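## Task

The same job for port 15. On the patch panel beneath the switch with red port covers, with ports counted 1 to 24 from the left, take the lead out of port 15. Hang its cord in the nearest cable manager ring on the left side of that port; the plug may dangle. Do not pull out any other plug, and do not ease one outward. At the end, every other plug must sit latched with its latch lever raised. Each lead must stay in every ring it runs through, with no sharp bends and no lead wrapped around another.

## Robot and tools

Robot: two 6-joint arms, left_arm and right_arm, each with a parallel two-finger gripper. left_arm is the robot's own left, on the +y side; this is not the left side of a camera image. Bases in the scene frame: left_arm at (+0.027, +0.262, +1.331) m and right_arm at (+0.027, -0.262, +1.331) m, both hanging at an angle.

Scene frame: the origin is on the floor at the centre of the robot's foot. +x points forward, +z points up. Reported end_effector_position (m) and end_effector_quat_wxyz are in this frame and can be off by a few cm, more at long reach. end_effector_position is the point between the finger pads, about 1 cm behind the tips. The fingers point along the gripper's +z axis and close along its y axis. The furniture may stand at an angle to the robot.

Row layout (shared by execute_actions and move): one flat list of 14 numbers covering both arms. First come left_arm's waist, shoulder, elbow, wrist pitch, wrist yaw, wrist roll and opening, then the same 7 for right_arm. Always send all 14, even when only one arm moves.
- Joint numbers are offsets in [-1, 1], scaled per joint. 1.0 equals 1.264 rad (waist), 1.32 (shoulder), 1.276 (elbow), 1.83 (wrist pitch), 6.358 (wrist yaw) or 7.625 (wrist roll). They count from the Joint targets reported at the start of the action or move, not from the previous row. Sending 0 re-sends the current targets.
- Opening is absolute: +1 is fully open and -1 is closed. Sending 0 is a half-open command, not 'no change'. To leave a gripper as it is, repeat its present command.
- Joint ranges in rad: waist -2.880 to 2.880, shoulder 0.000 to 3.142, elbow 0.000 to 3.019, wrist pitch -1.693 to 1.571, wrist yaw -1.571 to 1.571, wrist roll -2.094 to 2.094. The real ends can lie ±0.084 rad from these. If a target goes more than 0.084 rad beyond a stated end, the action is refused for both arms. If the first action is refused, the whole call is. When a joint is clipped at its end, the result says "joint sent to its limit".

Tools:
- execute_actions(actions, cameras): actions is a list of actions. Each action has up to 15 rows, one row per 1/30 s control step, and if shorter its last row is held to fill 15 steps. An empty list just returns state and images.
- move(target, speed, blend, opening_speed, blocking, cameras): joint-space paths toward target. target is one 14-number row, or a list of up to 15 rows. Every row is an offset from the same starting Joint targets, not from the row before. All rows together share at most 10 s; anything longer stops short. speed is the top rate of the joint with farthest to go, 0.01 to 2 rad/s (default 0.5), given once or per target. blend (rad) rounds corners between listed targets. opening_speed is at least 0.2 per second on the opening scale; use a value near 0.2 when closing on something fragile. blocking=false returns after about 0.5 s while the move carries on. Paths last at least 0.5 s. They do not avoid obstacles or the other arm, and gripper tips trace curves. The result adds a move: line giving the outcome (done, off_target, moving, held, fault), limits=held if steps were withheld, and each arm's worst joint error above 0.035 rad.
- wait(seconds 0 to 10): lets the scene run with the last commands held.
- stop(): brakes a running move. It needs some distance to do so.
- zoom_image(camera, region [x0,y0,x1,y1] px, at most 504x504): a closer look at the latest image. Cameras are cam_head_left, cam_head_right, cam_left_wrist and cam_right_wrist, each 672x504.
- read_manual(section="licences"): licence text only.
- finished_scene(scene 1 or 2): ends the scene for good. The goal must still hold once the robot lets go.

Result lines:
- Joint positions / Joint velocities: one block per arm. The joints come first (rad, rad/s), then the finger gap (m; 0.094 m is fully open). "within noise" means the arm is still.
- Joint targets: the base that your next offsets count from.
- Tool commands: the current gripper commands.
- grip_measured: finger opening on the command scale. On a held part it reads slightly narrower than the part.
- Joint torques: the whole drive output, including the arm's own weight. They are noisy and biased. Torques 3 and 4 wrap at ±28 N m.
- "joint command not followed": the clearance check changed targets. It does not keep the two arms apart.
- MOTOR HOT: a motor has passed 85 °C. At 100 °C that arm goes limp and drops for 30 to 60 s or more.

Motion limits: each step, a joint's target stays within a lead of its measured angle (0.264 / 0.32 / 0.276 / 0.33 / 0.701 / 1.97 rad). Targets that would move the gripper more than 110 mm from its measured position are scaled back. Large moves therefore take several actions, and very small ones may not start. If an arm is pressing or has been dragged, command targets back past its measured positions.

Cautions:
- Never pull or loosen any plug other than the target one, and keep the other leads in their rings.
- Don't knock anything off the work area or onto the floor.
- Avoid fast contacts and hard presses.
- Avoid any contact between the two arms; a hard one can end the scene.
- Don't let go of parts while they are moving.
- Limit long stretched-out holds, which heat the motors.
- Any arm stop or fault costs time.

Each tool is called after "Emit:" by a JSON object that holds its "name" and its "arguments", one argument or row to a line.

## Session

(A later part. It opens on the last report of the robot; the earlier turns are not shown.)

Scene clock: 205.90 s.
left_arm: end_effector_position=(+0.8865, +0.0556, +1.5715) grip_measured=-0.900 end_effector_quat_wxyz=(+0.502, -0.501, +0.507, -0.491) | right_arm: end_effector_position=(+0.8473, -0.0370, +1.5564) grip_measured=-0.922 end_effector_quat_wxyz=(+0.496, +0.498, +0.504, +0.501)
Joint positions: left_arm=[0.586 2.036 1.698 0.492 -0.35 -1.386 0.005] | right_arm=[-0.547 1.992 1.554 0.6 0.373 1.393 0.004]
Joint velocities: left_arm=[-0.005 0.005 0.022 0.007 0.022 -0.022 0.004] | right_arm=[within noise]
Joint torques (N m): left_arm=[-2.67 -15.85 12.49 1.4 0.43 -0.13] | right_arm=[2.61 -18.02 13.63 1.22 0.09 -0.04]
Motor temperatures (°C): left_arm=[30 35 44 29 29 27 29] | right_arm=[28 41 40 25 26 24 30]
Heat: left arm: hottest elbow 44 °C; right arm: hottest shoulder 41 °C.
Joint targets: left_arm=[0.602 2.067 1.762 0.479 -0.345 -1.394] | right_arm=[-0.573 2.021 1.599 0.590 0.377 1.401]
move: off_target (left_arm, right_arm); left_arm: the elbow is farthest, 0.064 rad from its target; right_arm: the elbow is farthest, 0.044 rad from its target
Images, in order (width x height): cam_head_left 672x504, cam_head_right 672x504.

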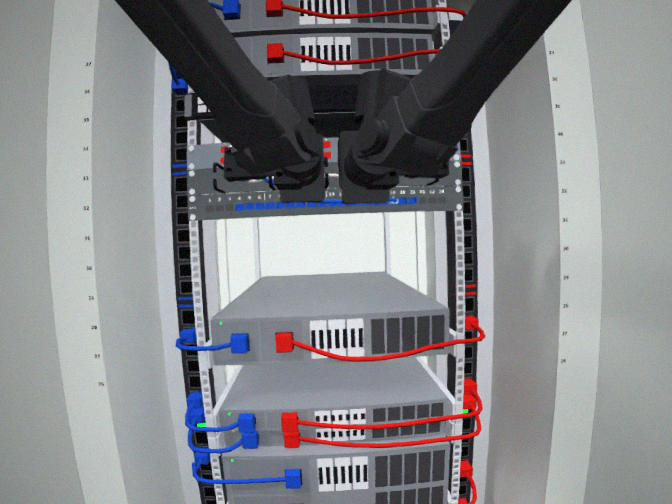

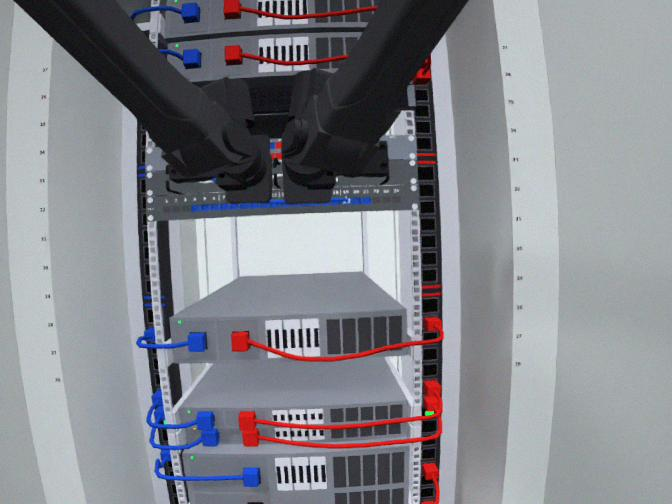

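Emit:
{"name": "move", "arguments": {
  "target": [
    [0,0,0,0,0,0,-0.9,0,0,0,0,0,0,-0.82],
    [0,0,0,0,0,0,-0.9,0,0,0,0,0,0,-0.62]
  ],
  "opening_speed": 0.2
}}

Emit:
{"name": "zoom_image", "arguments": {
  "camera": "cam_head_left",
  "region": [280, 140, 380, 220]
}}

Emit:
{"name": "zoom_image", "arguments": {
  "camera": "cam_right_wrist",
  "region": [200, 60, 480, 380]
}}

Scene clock: 208.83 s.
left_arm: end_effector_position=(+0.8882, +0.0583, +1.5743) grip_measured=-0.899 end_effector_quat_wxyz=(+0.504, -0.501, +0.504, -0.491) | right_arm: end_effector_position=(+0.8491, -0.0395, +1.5501) grip_measured=-0.623 end_effector_quat_wxyz=(+0.496, +0.500, +0.506, +0.498)
Joint positions: left_arm=[0.589 2.036 1.703 0.492 -0.35 -1.385 0.005] | right_arm=[-0.551 1.999 1.555 0.6 0.373 1.393 0.018]
Joint velocities: left_arm=[-0.005 0.005 0.002 -0.012 -0.081 0.022 -0.004] | right_arm=[within noise]
Joint torques (N m): left_arm=[-1.9 -15.97 12.12 1.4 0.39 -0.09] | right_arm=[2.67 -18.49 13.5 1.25 0.09 -0.03]
Motor temperatures (°C): left_arm=[30 36 45 29 29 27 29] | right_arm=[28 41 41 25 26 24 30]
Heat: left arm: hottest elbow 45 °C; right arm: hottest shoulder 41 °C.
Joint targets: left_arm=[0.602 2.066 1.762 0.479 -0.345 -1.394] | right_arm=[-0.573 2.021 1.598 0.590 0.377 1.401]
move: off_target (left_arm, right_arm); target 2's new numbers were sent with right_arm's elbow 0.044 rad from that target; left_arm: the elbow is farthest, 0.059 rad from its target; right_arm: the elbow is farthest, 0.044 rad from its target

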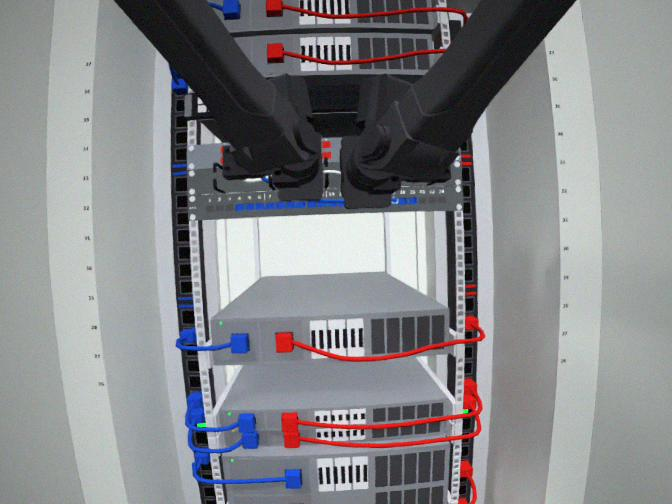

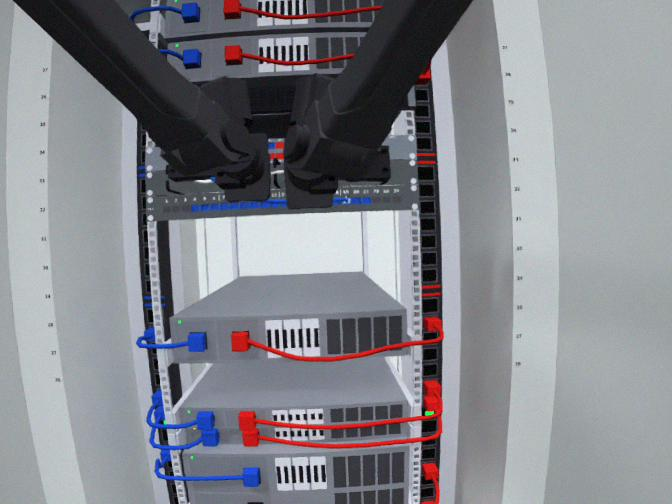

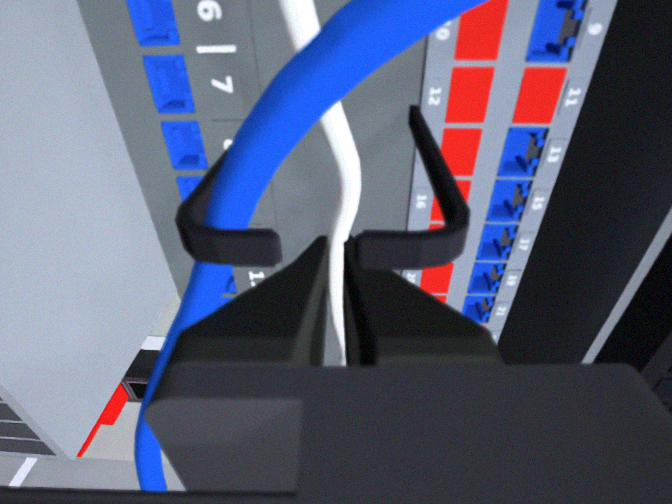

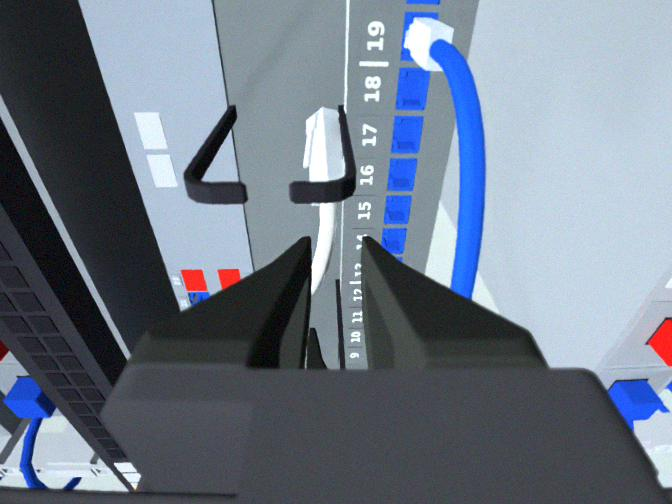

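Scaled by 5.040 from the camera's 672x504 image, which has a finer 960x720 frame.

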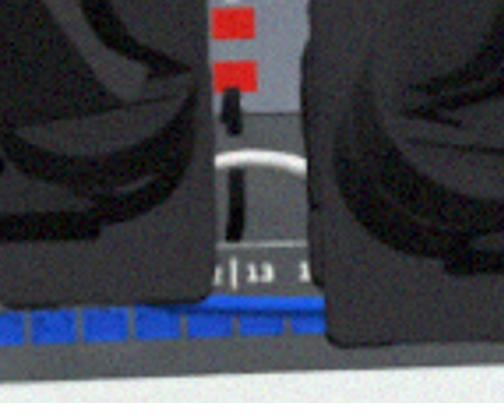

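Scaled by 1.575 from the camera's 672x504 image, which has a finer 960x720 frame.

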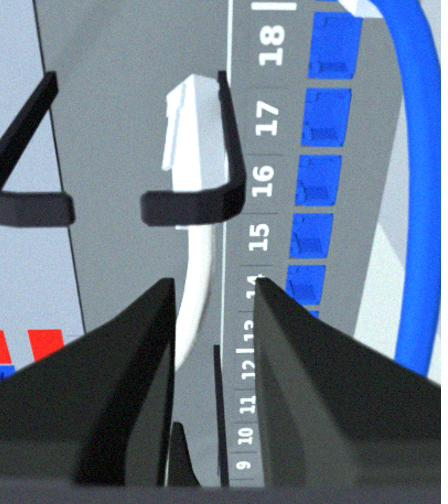

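Emit:
{"name": "move", "arguments": {
  "target": [0,0,0,0,0,0,-0.9,0,0,0,0,0,0,-0.93],
  "opening_speed": 0.3,
  "cameras": ["cam_right_wrist","cam_head_left"]
}}

Emit:
{"name": "zoom_image", "arguments": {
  "camera": "cam_right_wrist",
  "region": [200, 60, 480, 380]
}}

Scene clock: 211.03 s.
left_arm: end_effector_position=(+0.8883, +0.0586, +1.5743) grip_measured=-0.898 end_effector_quat_wxyz=(+0.504, -0.501, +0.504, -0.491) | right_arm: end_effector_position=(+0.8502, -0.0403, +1.5398) grip_measured=-0.928 end_effector_quat_wxyz=(+0.495, +0.503, +0.511, +0.492)
Joint positions: left_arm=[0.59 2.036 1.703 0.492 -0.35 -1.386 0.005] | right_arm=[-0.555 2.01 1.555 0.595 0.374 1.393 0.003]
Joint velocities: within noise
Joint torques (N m): left_arm=[-2.73 -16.32 12.04 1.39 0.42 -0.09] | right_arm=[3.02 -19.55 13.49 1.51 0.01 -0.05]
Motor temperatures (°C): left_arm=[30 36 44 29 29 27 29] | right_arm=[28 41 42 25 26 24 30]
Heat: left arm: hottest elbow 44 °C; right arm: hottest elbow 42 °C.
Joint targets: left_arm=[0.602 2.066 1.762 0.479 -0.345 -1.394] | right_arm=[-0.572 2.021 1.598 0.590 0.377 1.401]
move: off_target (left_arm, right_arm); left_arm: the elbow is farthest, 0.059 rad from its target; right_arm: the elbow is farthest, 0.043 rad from its target
Images, in order (width x height): cam_head_left 672x504, cam_right_wrist 672x504.

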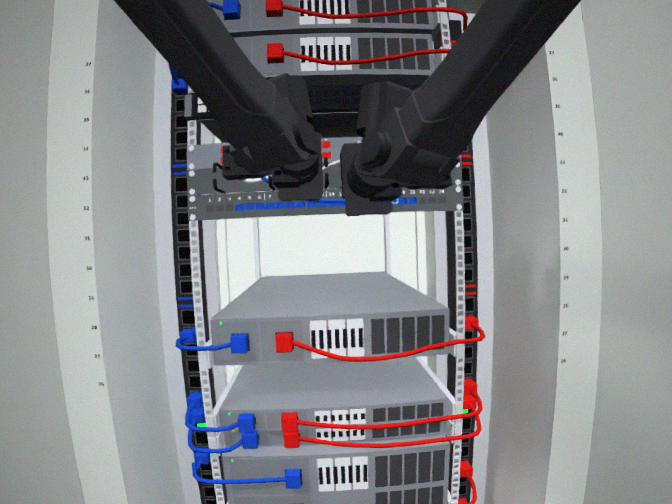

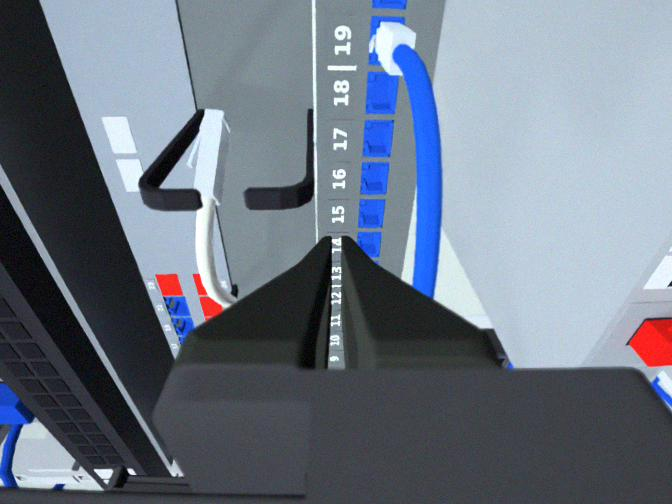

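Scaled by 1.575 from the camera's 672x504 image, which has a finer 960x720 frame.

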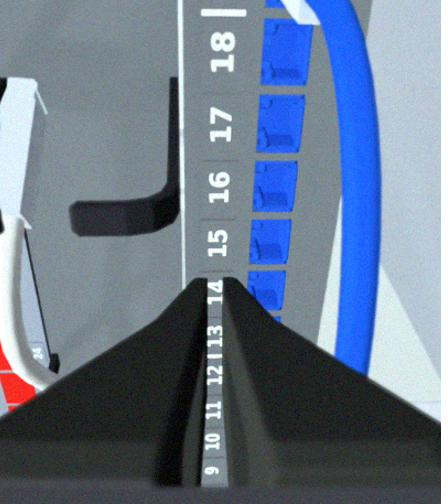

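Emit:
{"name": "zoom_image", "arguments": {
  "camera": "cam_head_left",
  "region": [280, 140, 380, 220]
}}

Emit:
{"name": "zoom_image", "arguments": {
  "camera": "cam_right_wrist",
  "region": [120, 80, 270, 330]
}}

Scaled by 5.040 from the camera's 672x504 image, which has a finer 960x720 frame.

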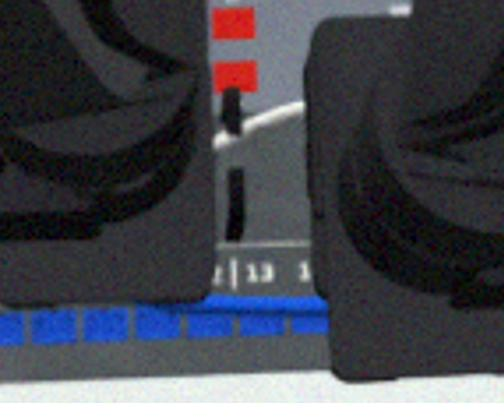

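Scaled by 2.016 from the camera's 672x504 image, which has a finer 960x720 frame.

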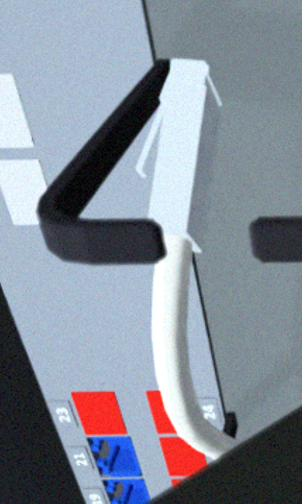

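Emit:
{"name": "move", "arguments": {
  "target": [
    [0,0,0,0,0,0,-0.9,0,-0.0265,-0.0353,0,0,0,-0.93],
    [0,0,0,0,0,0,-0.9,0.0475,-0.112,-0.190,0.0672,0.0036,0,-0.93]
  ],
  "speed": 0.15
}}

Emit:
{"name": "zoom_image", "arguments": {
  "camera": "cam_head_left",
  "region": [280, 120, 440, 230]
}}

Emit:
{"name": "zoom_image", "arguments": {
  "camera": "cam_right_wrist",
  "region": [200, 60, 480, 380]
}}

Scene clock: 214.00 s.
left_arm: end_effector_position=(+0.8883, +0.0586, +1.5743) grip_measured=-0.900 end_effector_quat_wxyz=(+0.504, -0.501, +0.504, -0.491) | right_arm: end_effector_position=(+0.7967, -0.0461, +1.5395) grip_measured=-0.928 end_effector_quat_wxyz=(+0.494, +0.504, +0.508, +0.494)
Joint positions: left_arm=[0.59 2.036 1.703 0.492 -0.35 -1.385 0.005] | right_arm=[-0.531 1.905 1.357 0.693 0.397 1.393 0.003]
Joint velocities: left_arm=[-0.005 0.005 -0.007 -0.027 -0.037 -0.081 0.004] | right_arm=[within noise]
Joint torques (N m): left_arm=[-3.19 -15.85 12.04 1.55 0.45 -0.11] | right_arm=[5.83 -21.42 9.14 2.41 0 -0.03]
Motor temperatures (°C): left_arm=[30 36 44 29 29 27 29] | right_arm=[28 41 42 25 26 24 30]
Heat: left arm: hottest elbow 44 °C; right arm: hottest elbow 42 °C.
Joint targets: left_arm=[0.602 2.066 1.762 0.479 -0.345 -1.394] | right_arm=[-0.513 1.873 1.356 0.713 0.400 1.401]
move: off_target (left_arm); left_arm: the elbow is farthest, 0.059 rad from its target

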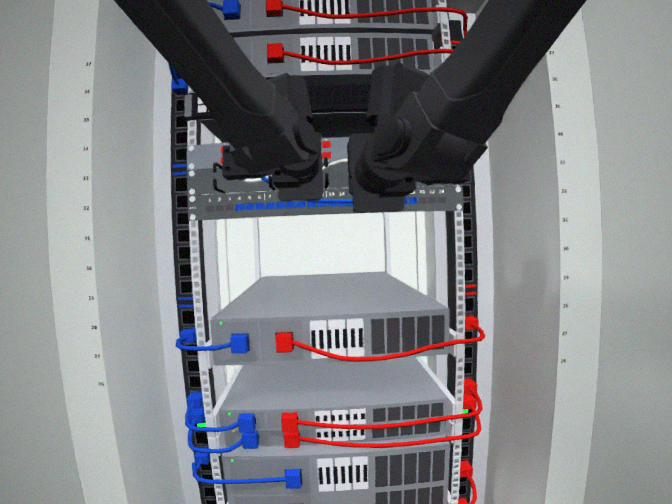

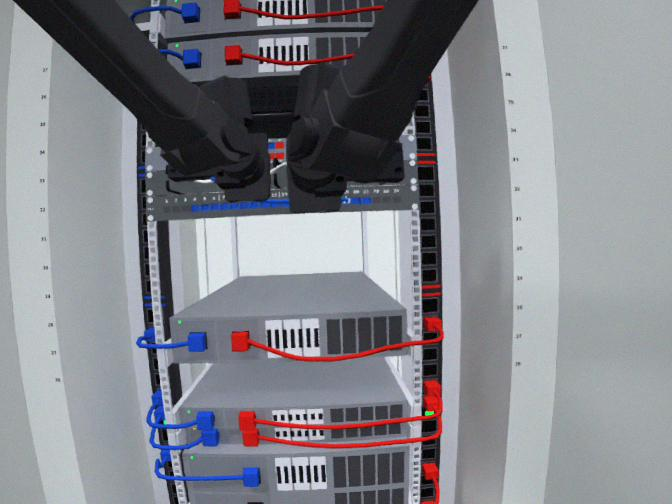

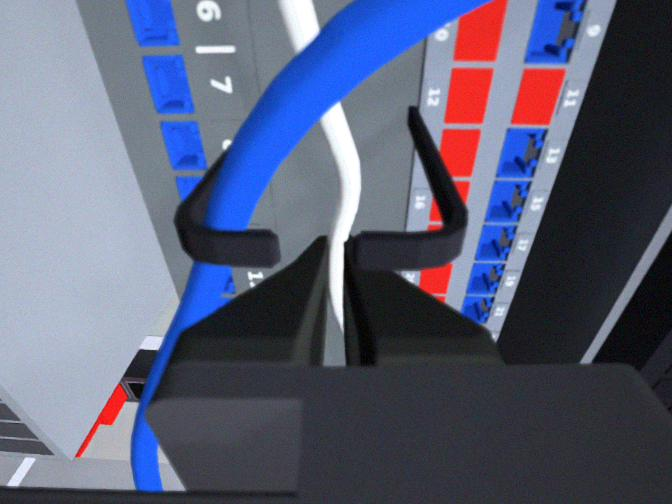

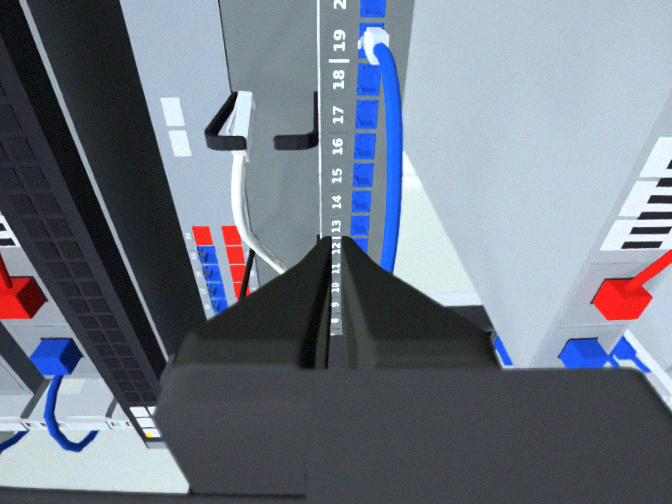

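Scaled by 3.150 from the camera's 672x504 image, which has a finer 960x720 frame.

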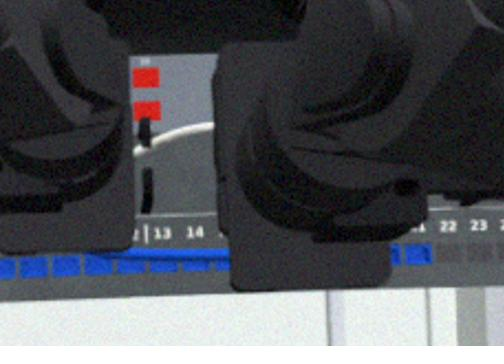

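Scaled by 1.575 from the camera's 672x504 image, which has a finer 960x720 frame.

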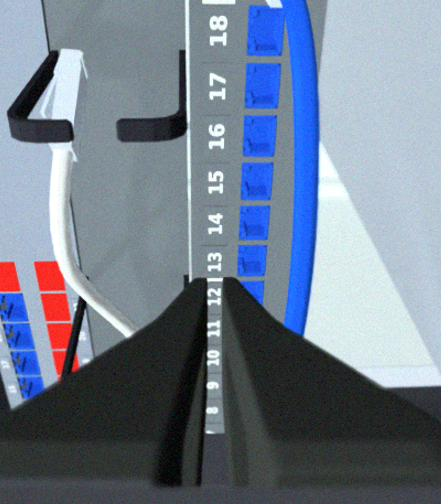

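Emit:
{"name": "move", "arguments": {
  "target": [
    [0,0,0,0,0,0,-0.82,0,0,0,0,0,0,-0.93],
    [0,0,0,0,0,0,-0.62,0,0,0,0,0,0,-0.93]
  ],
  "opening_speed": 0.2
}}

Emit:
{"name": "zoom_image", "arguments": {
  "camera": "cam_head_left",
  "region": [280, 120, 440, 230]
}}

Emit:
{"name": "zoom_image", "arguments": {
  "camera": "cam_left_wrist",
  "region": [180, 60, 480, 380]
}}

Scene clock: 217.47 s.
left_arm: end_effector_position=(+0.8883, +0.0581, +1.5746) grip_measured=-0.624 end_effector_quat_wxyz=(+0.503, -0.500, +0.505, -0.492) | right_arm: end_effector_position=(+0.7964, -0.0462, +1.5390) grip_measured=-0.928 end_effector_quat_wxyz=(+0.494, +0.504, +0.508, +0.494)
Joint positions: left_arm=[0.59 2.036 1.704 0.492 -0.347 -1.386 0.018] | right_arm=[-0.531 1.905 1.356 0.694 0.398 1.393 0.003]
Joint velocities: within noise
Joint torques (N m): left_arm=[-3.02 -16.26 12.12 1.36 0.34 -0.09] | right_arm=[6.07 -21.36 9.11 2.41 -0.01 -0.03]
Motor temperatures (°C): left_arm=[30 36 44 29 29 27 29] | right_arm=[28 41 42 25 26 24 30]
Heat: left arm: hottest elbow 44 °C; right arm: hottest elbow 42 °C.
Joint targets: left_arm=[0.602 2.066 1.762 0.479 -0.345 -1.394] | right_arm=[-0.513 1.873 1.356 0.713 0.400 1.401]
move: off_target (left_arm); target 2's new numbers were sent with left_arm's elbow 0.059 rad from that target; left_arm: the elbow is farthest, 0.058 rad from its target

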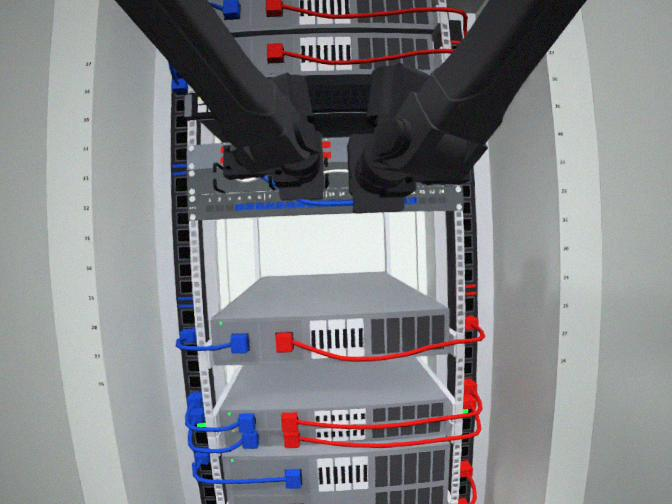

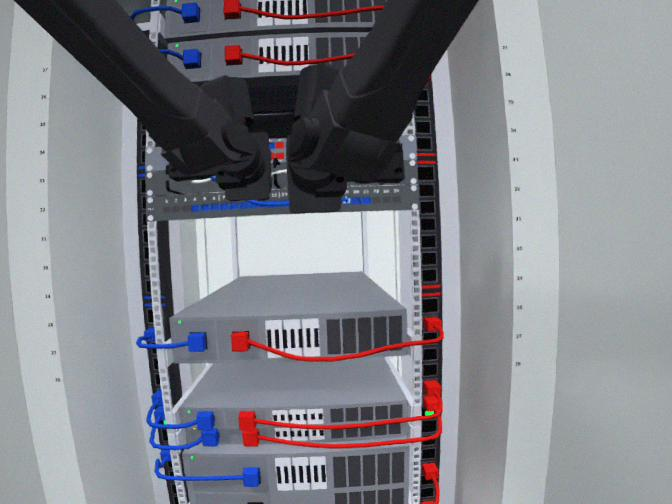

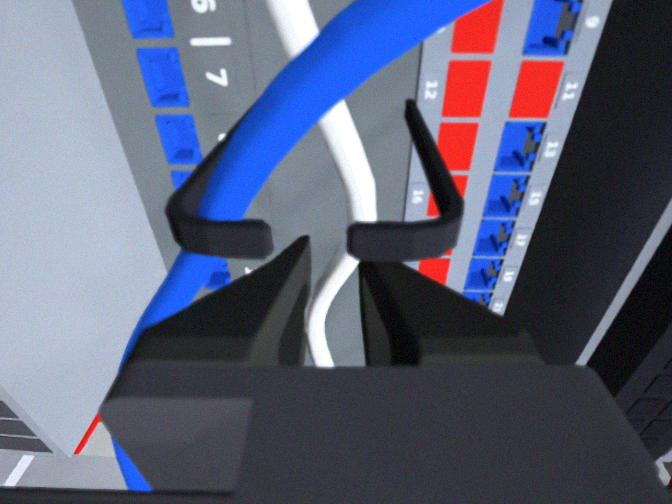

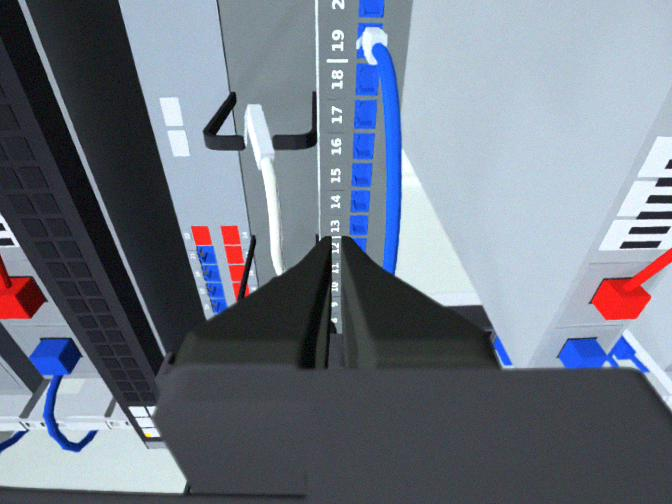

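Scaled by 3.150 from the camera's 672x504 image, which has a finer 960x720 frame.

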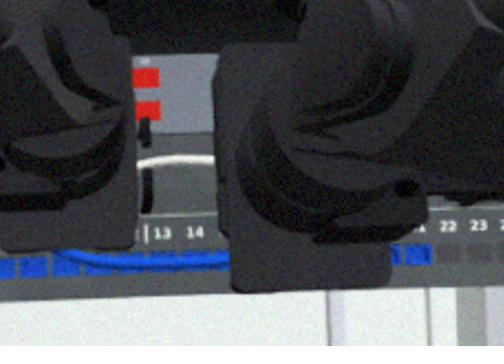

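Scaled by 1.575 from the camera's 672x504 image, which has a finer 960x720 frame.

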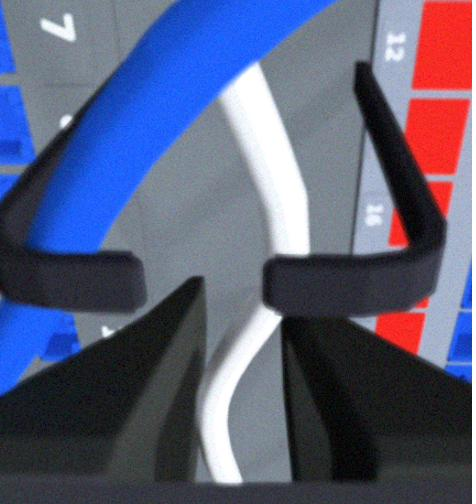

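Emit:
{"name": "move", "arguments": {
  "target": [
    [0,-0.0303,-0.0408,0,0,0,-0.62,0,0,0,0,0,0,-0.93],
    [-0.0554,-0.1636,-0.308,0.1153,-0.0064,0,-0.62,0,0,0,0,0,0,-0.93]
  ],
  "speed": 0.12
}}

Emit:
{"name": "zoom_image", "arguments": {
  "camera": "cam_head_left",
  "region": [240, 120, 440, 250]
}}

Emit:
{"name": "zoom_image", "arguments": {
  "camera": "cam_left_wrist",
  "region": [180, 60, 480, 380]
}}

Emit:
{"name": "zoom_image", "arguments": {
  "camera": "cam_right_wrist",
  "region": [180, 60, 400, 300]
}}

Scene clock: 221.93 s.
left_arm: end_effector_position=(+0.8010, +0.0560, +1.5765) grip_measured=-0.623 end_effector_quat_wxyz=(+0.502, -0.497, +0.496, -0.505) | right_arm: end_effector_position=(+0.7964, -0.0462, +1.5391) grip_measured=-0.928 end_effector_quat_wxyz=(+0.495, +0.504, +0.508, +0.494)
Joint positions: left_arm=[0.541 1.862 1.379 0.668 -0.383 -1.387 0.018] | right_arm=[-0.531 1.905 1.356 0.695 0.398 1.393 0.003]
Joint velocities: within noise
Joint torques (N m): left_arm=[-4.25 -16.56 6.68 2.7 0.11 -0.09] | right_arm=[5.89 -21.3 9.17 2.36 -0.01 -0.03]
Motor temperatures (°C): left_arm=[30 36 44 29 29 27 29] | right_arm=[28 41 41 25 26 24 29]
Heat: left arm: hottest elbow 44 °C; right arm: hottest shoulder 41 °C.
Joint targets: left_arm=[0.532 1.850 1.369 0.690 -0.386 -1.394] | right_arm=[-0.513 1.873 1.356 0.713 0.400 1.401]
move: done

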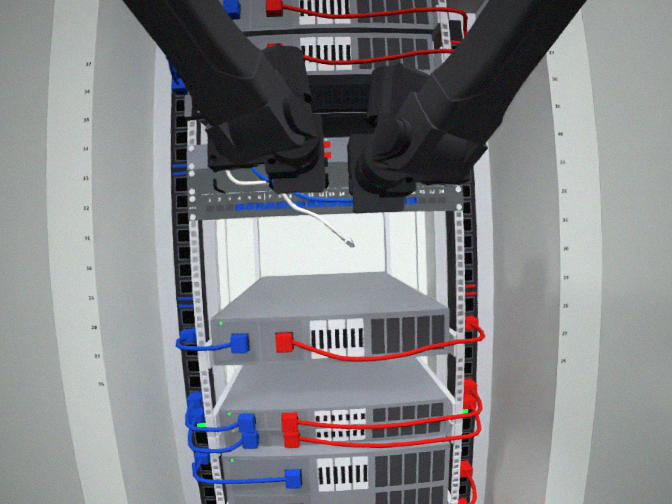

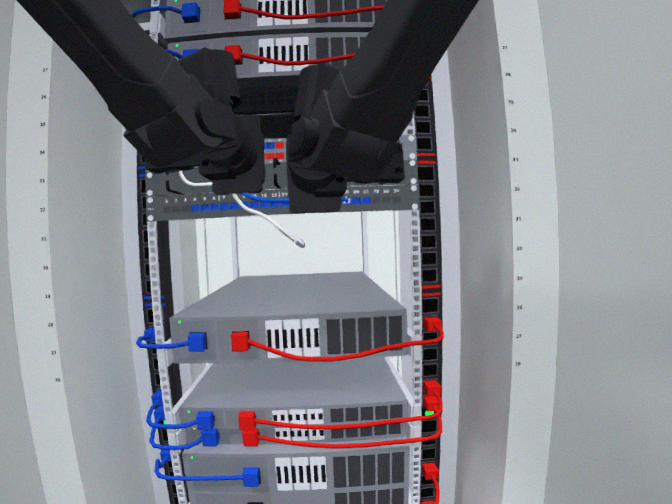

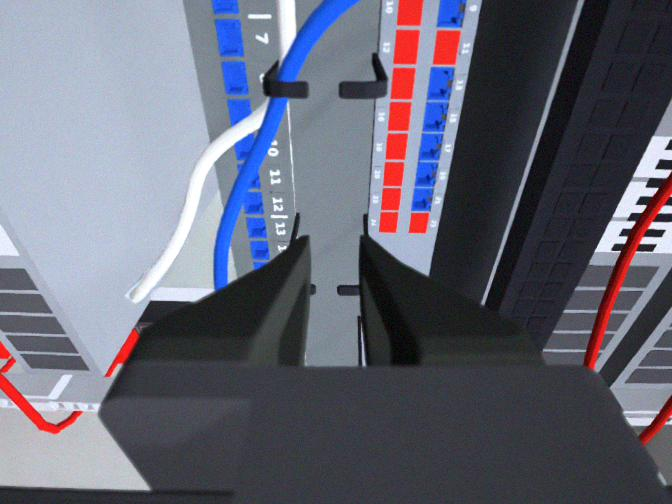

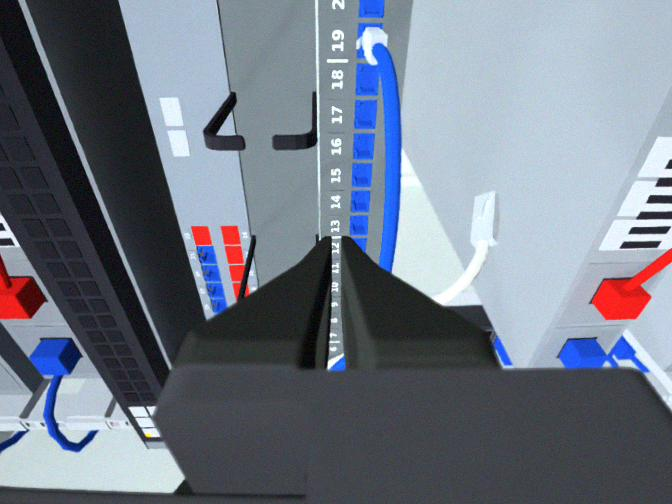

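Scaled by 2.520 from the camera's 672x504 image, which has a finer 960x720 frame.

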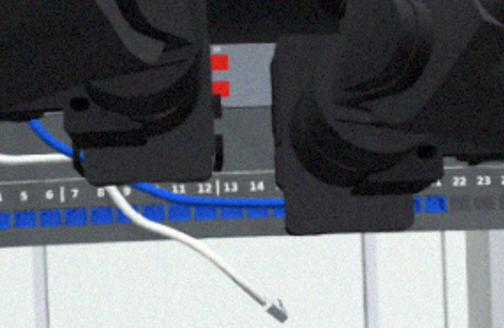

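Scaled by 1.575 from the camera's 672x504 image, which has a finer 960x720 frame.

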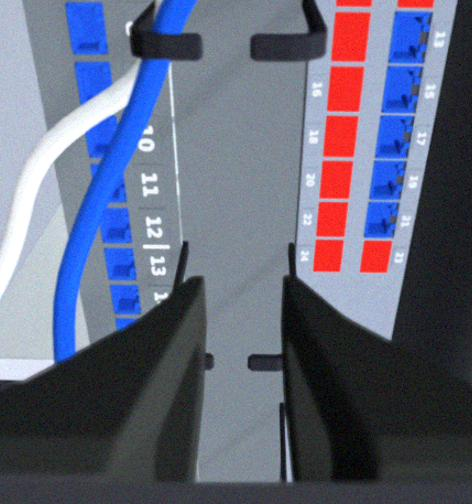

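Scaled by 2.100 from the camera's 672x504 image, which has a finer 960x720 frame.

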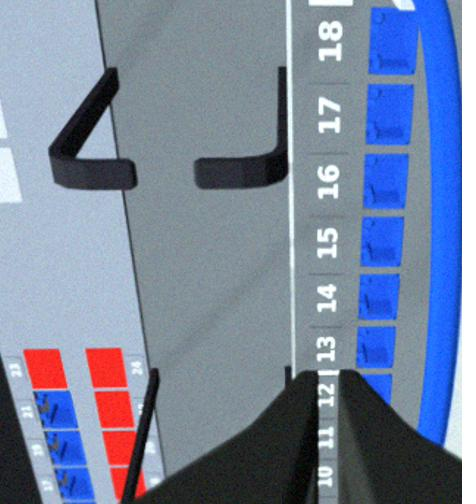

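Emit:
{"name": "zoom_image", "arguments": {
  "camera": "cam_head_left",
  "region": [270, 180, 370, 260]
}}

Emit:
{"name": "zoom_image", "arguments": {
  "camera": "cam_head_right",
  "region": [220, 180, 320, 260]
}}

Emit:
{"name": "zoom_image", "arguments": {
  "camera": "cam_right_wrist",
  "region": [400, 160, 560, 340]
}}

Scaled by 5.040 from the camera's 672x504 image, which has a finer 960x720 frame.

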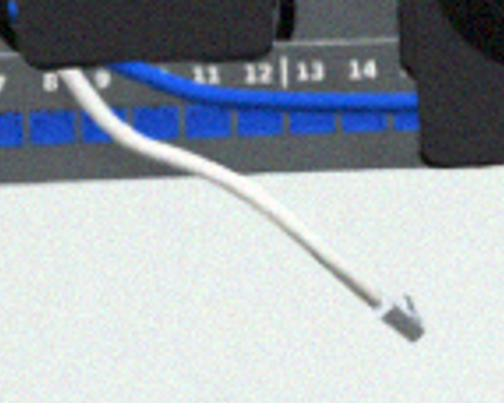

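Scaled by 5.040 from the camera's 672x504 image, which has a finer 960x720 frame.

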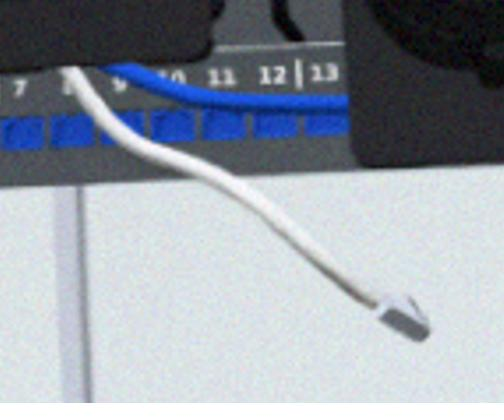

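Scaled by 2.800 from the camera's 672x504 image, which has a finer 960x720 frame.

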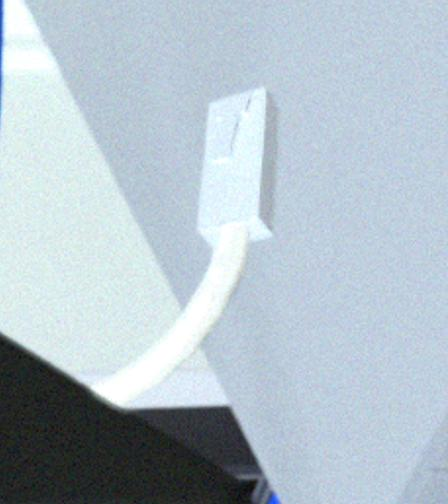

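Emit:
{"name": "move", "arguments": {
  "target": [
    [0.2468,-0.2288,-0.3597,0.1066,0.0458,0.2042,-0.62,0,0,0,0,0,0,-0.4],
    [0.2468,-0.2288,-0.3597,0.1066,0.0458,0.2042,-0.62,0.0997,0.1985,0.1951,-0.0393,0.0772,0.0092,-0.4]
  ],
  "speed": [0.8,0.3]
}}

Emit:
{"name": "zoom_image", "arguments": {
  "camera": "cam_left_wrist",
  "region": [300, 60, 672, 380]
}}

Scene clock: 230.43 s.
left_arm: end_effector_position=(+0.7012, +0.2436, +1.5678) grip_measured=-0.623 end_effector_quat_wxyz=(+0.729, +0.003, +0.684, +0.010) | right_arm: end_effector_position=(+0.7946, +0.0024, +1.4635) grip_measured=-0.402 end_effector_quat_wxyz=(+0.537, +0.618, +0.436, +0.373)
Joint positions: left_arm=[0.835 1.559 0.919 0.863 -0.098 0.157 0.018] | right_arm=[-0.406 2.126 1.548 0.646 0.888 1.456 0.028]
Joint velocities: within noise
Joint torques (N m): left_arm=[-1.55 -11.58 5.9 2.86 0.32 -0.05] | right_arm=[6.71 -19.78 13.9 1.2 0.05 0.07]
Motor temperatures (°C): left_arm=[30 37 43 29 29 27 29] | right_arm=[28 41 41 25 26 24 29]
Heat: left arm: hottest elbow 43 °C; right arm: hottest shoulder 41 °C.
Joint targets: left_arm=[0.844 1.549 0.910 0.885 -0.095 0.163] | right_arm=[-0.387 2.135 1.605 0.641 0.890 1.471]
move: off_target (right_arm); right_arm: the elbow is farthest, 0.057 rad from its target

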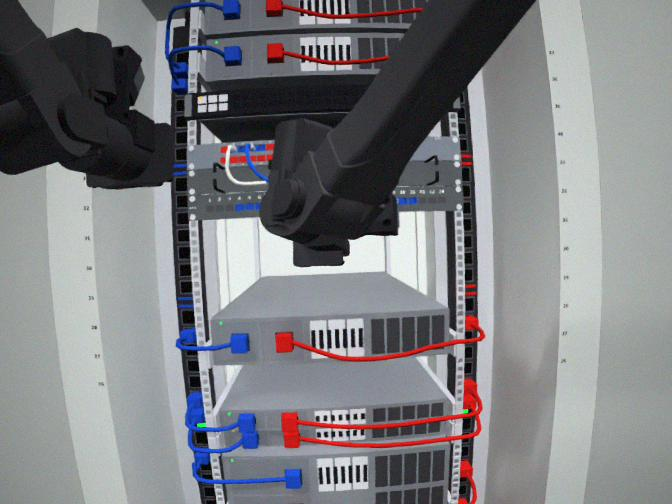

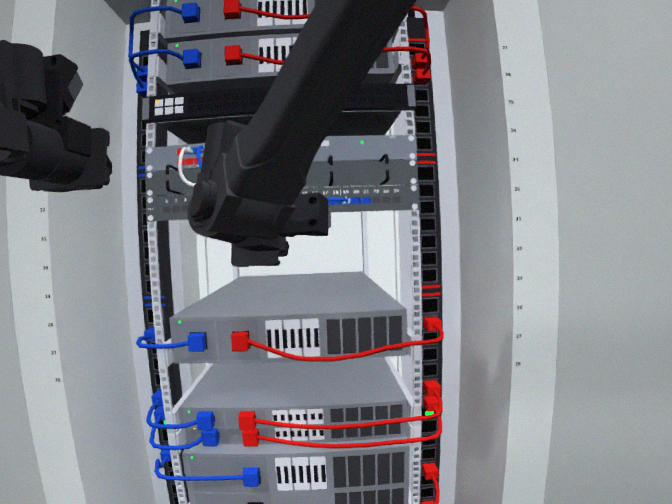

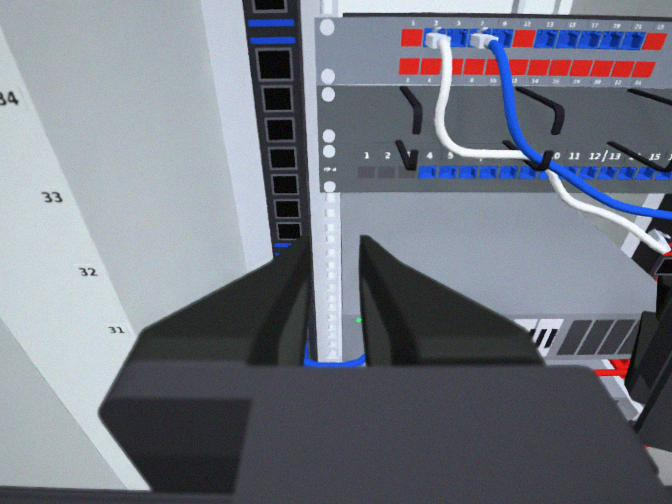

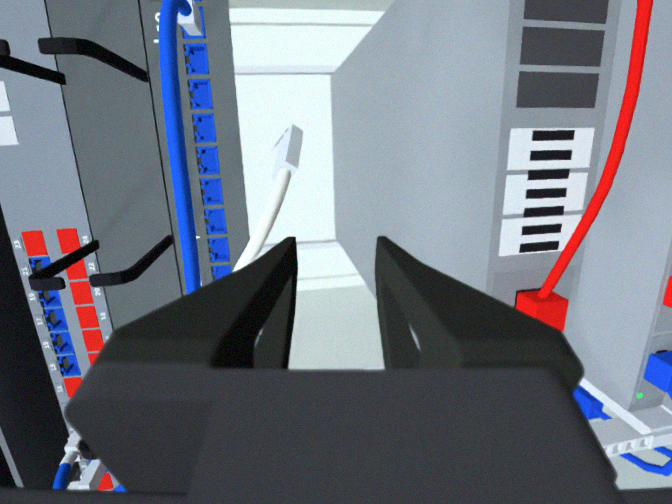

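Scaled by 1.355 from the camera's 672x504 image, which has a finer 960x720 frame.

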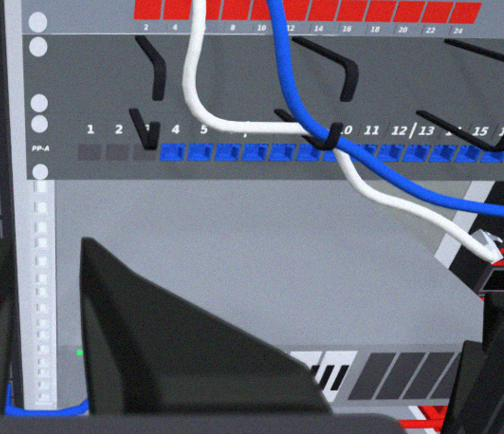

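Emit:
{"name": "execute_actions", "arguments": {
  "actions": []
}}

Scene clock: 233.63 s.
left_arm: end_effector_position=(+0.7012, +0.2436, +1.5678) grip_measured=-0.623 end_effector_quat_wxyz=(+0.729, +0.003, +0.684, +0.010) | right_arm: end_effector_position=(+0.7946, +0.0023, +1.4635) grip_measured=-0.402 end_effector_quat_wxyz=(+0.537, +0.618, +0.436, +0.373)
Joint positions: left_arm=[0.835 1.559 0.919 0.863 -0.098 0.157 0.018] | right_arm=[-0.406 2.126 1.548 0.646 0.888 1.457 0.028]
Joint velocities: within noise
Joint torques (N m): left_arm=[-1.14 -11.11 5.87 2.86 0.33 -0.03] | right_arm=[6.95 -19.9 13.89 1.16 0.07 0.05]
Motor temperatures (°C): left_arm=[30 37 43 29 29 27 29] | right_arm=[28 41 41 25 26 24 29]
Heat: left arm: hottest elbow 43 °C; right arm: hottest shoulder 41 °C.
Joint targets: left_arm=[0.844 1.549 0.910 0.885 -0.095 0.163] | right_arm=[-0.387 2.135 1.605 0.641 0.891 1.471]
Tool commands: left_gripper/opening=-0.62 right_gripper/opening=-0.4

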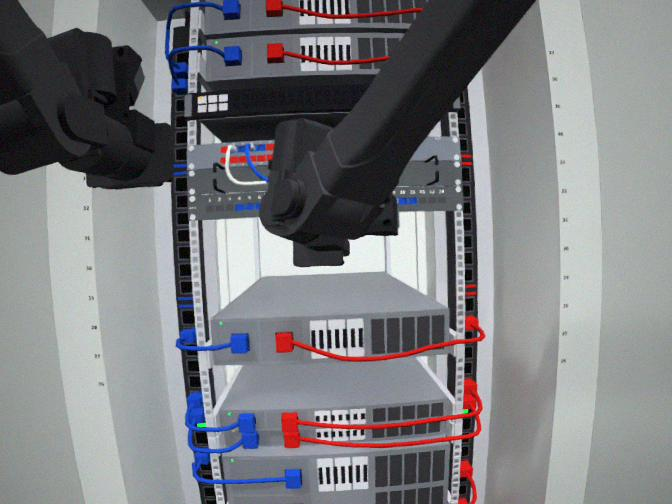

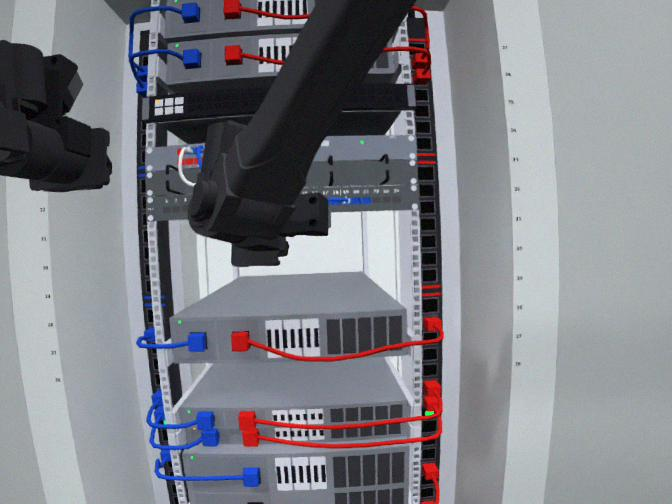

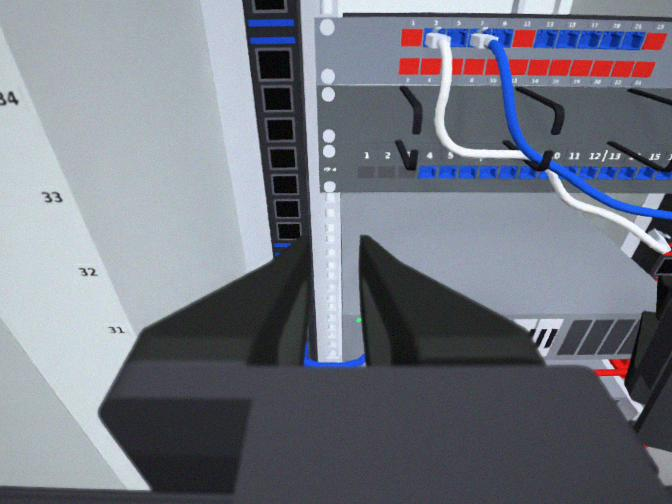

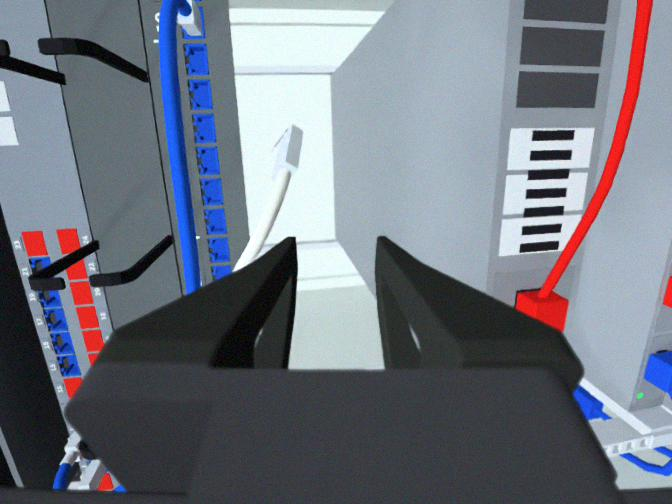

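Emit:
{"name": "move", "arguments": {
  "target": [0,0,0,0,0,0,-0.62,-0.0562,0.0394,0.0768,-0.0284,-0.0064,0.0005,-0.4],
  "speed": 0.15,
  "cameras": ["cam_left_wrist","cam_right_wrist"]
}}

Scene clock: 235.30 s.
left_arm: end_effector_position=(+0.7012, +0.2436, +1.5678) grip_measured=-0.623 end_effector_quat_wxyz=(+0.729, +0.003, +0.684, +0.010) | right_arm: end_effector_position=(+0.8281, -0.0121, +1.4584) grip_measured=-0.402 end_effector_quat_wxyz=(+0.539, +0.619, +0.435, +0.370)
Joint positions: left_arm=[0.835 1.559 0.919 0.863 -0.098 0.157 0.018] | right_arm=[-0.448 2.174 1.643 0.595 0.852 1.46 0.028]
Joint velocities: within noise
Joint torques (N m): left_arm=[-0.97 -11.75 6.06 3.02 0.36 -0.06] | right_arm=[4.31 -20.37 14.41 1.22 -0.13 0.04]
Motor temperatures (°C): left_arm=[30 36 43 29 29 27 29] | right_arm=[28 41 41 25 26 24 29]
Heat: left arm: hottest elbow 43 °C; right arm: hottest shoulder 41 °C.
Joint targets: left_arm=[0.844 1.549 0.910 0.885 -0.095 0.163] | right_arm=[-0.457 2.187 1.703 0.589 0.850 1.475]
move: off_target (right_arm); right_arm: the elbow is farthest, 0.060 rad from its target
Images, in order (width x height): cam_left_wrist 672x504, cam_right_wrist 672x504.

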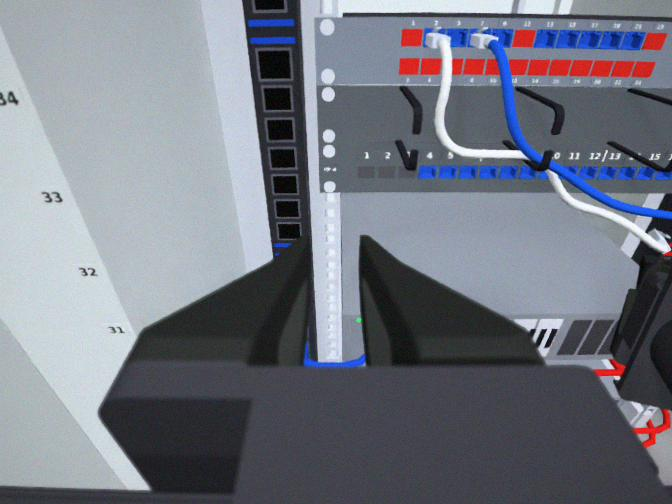

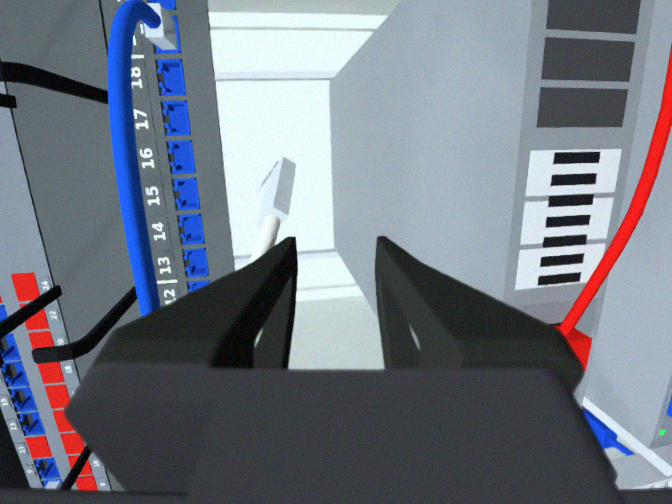

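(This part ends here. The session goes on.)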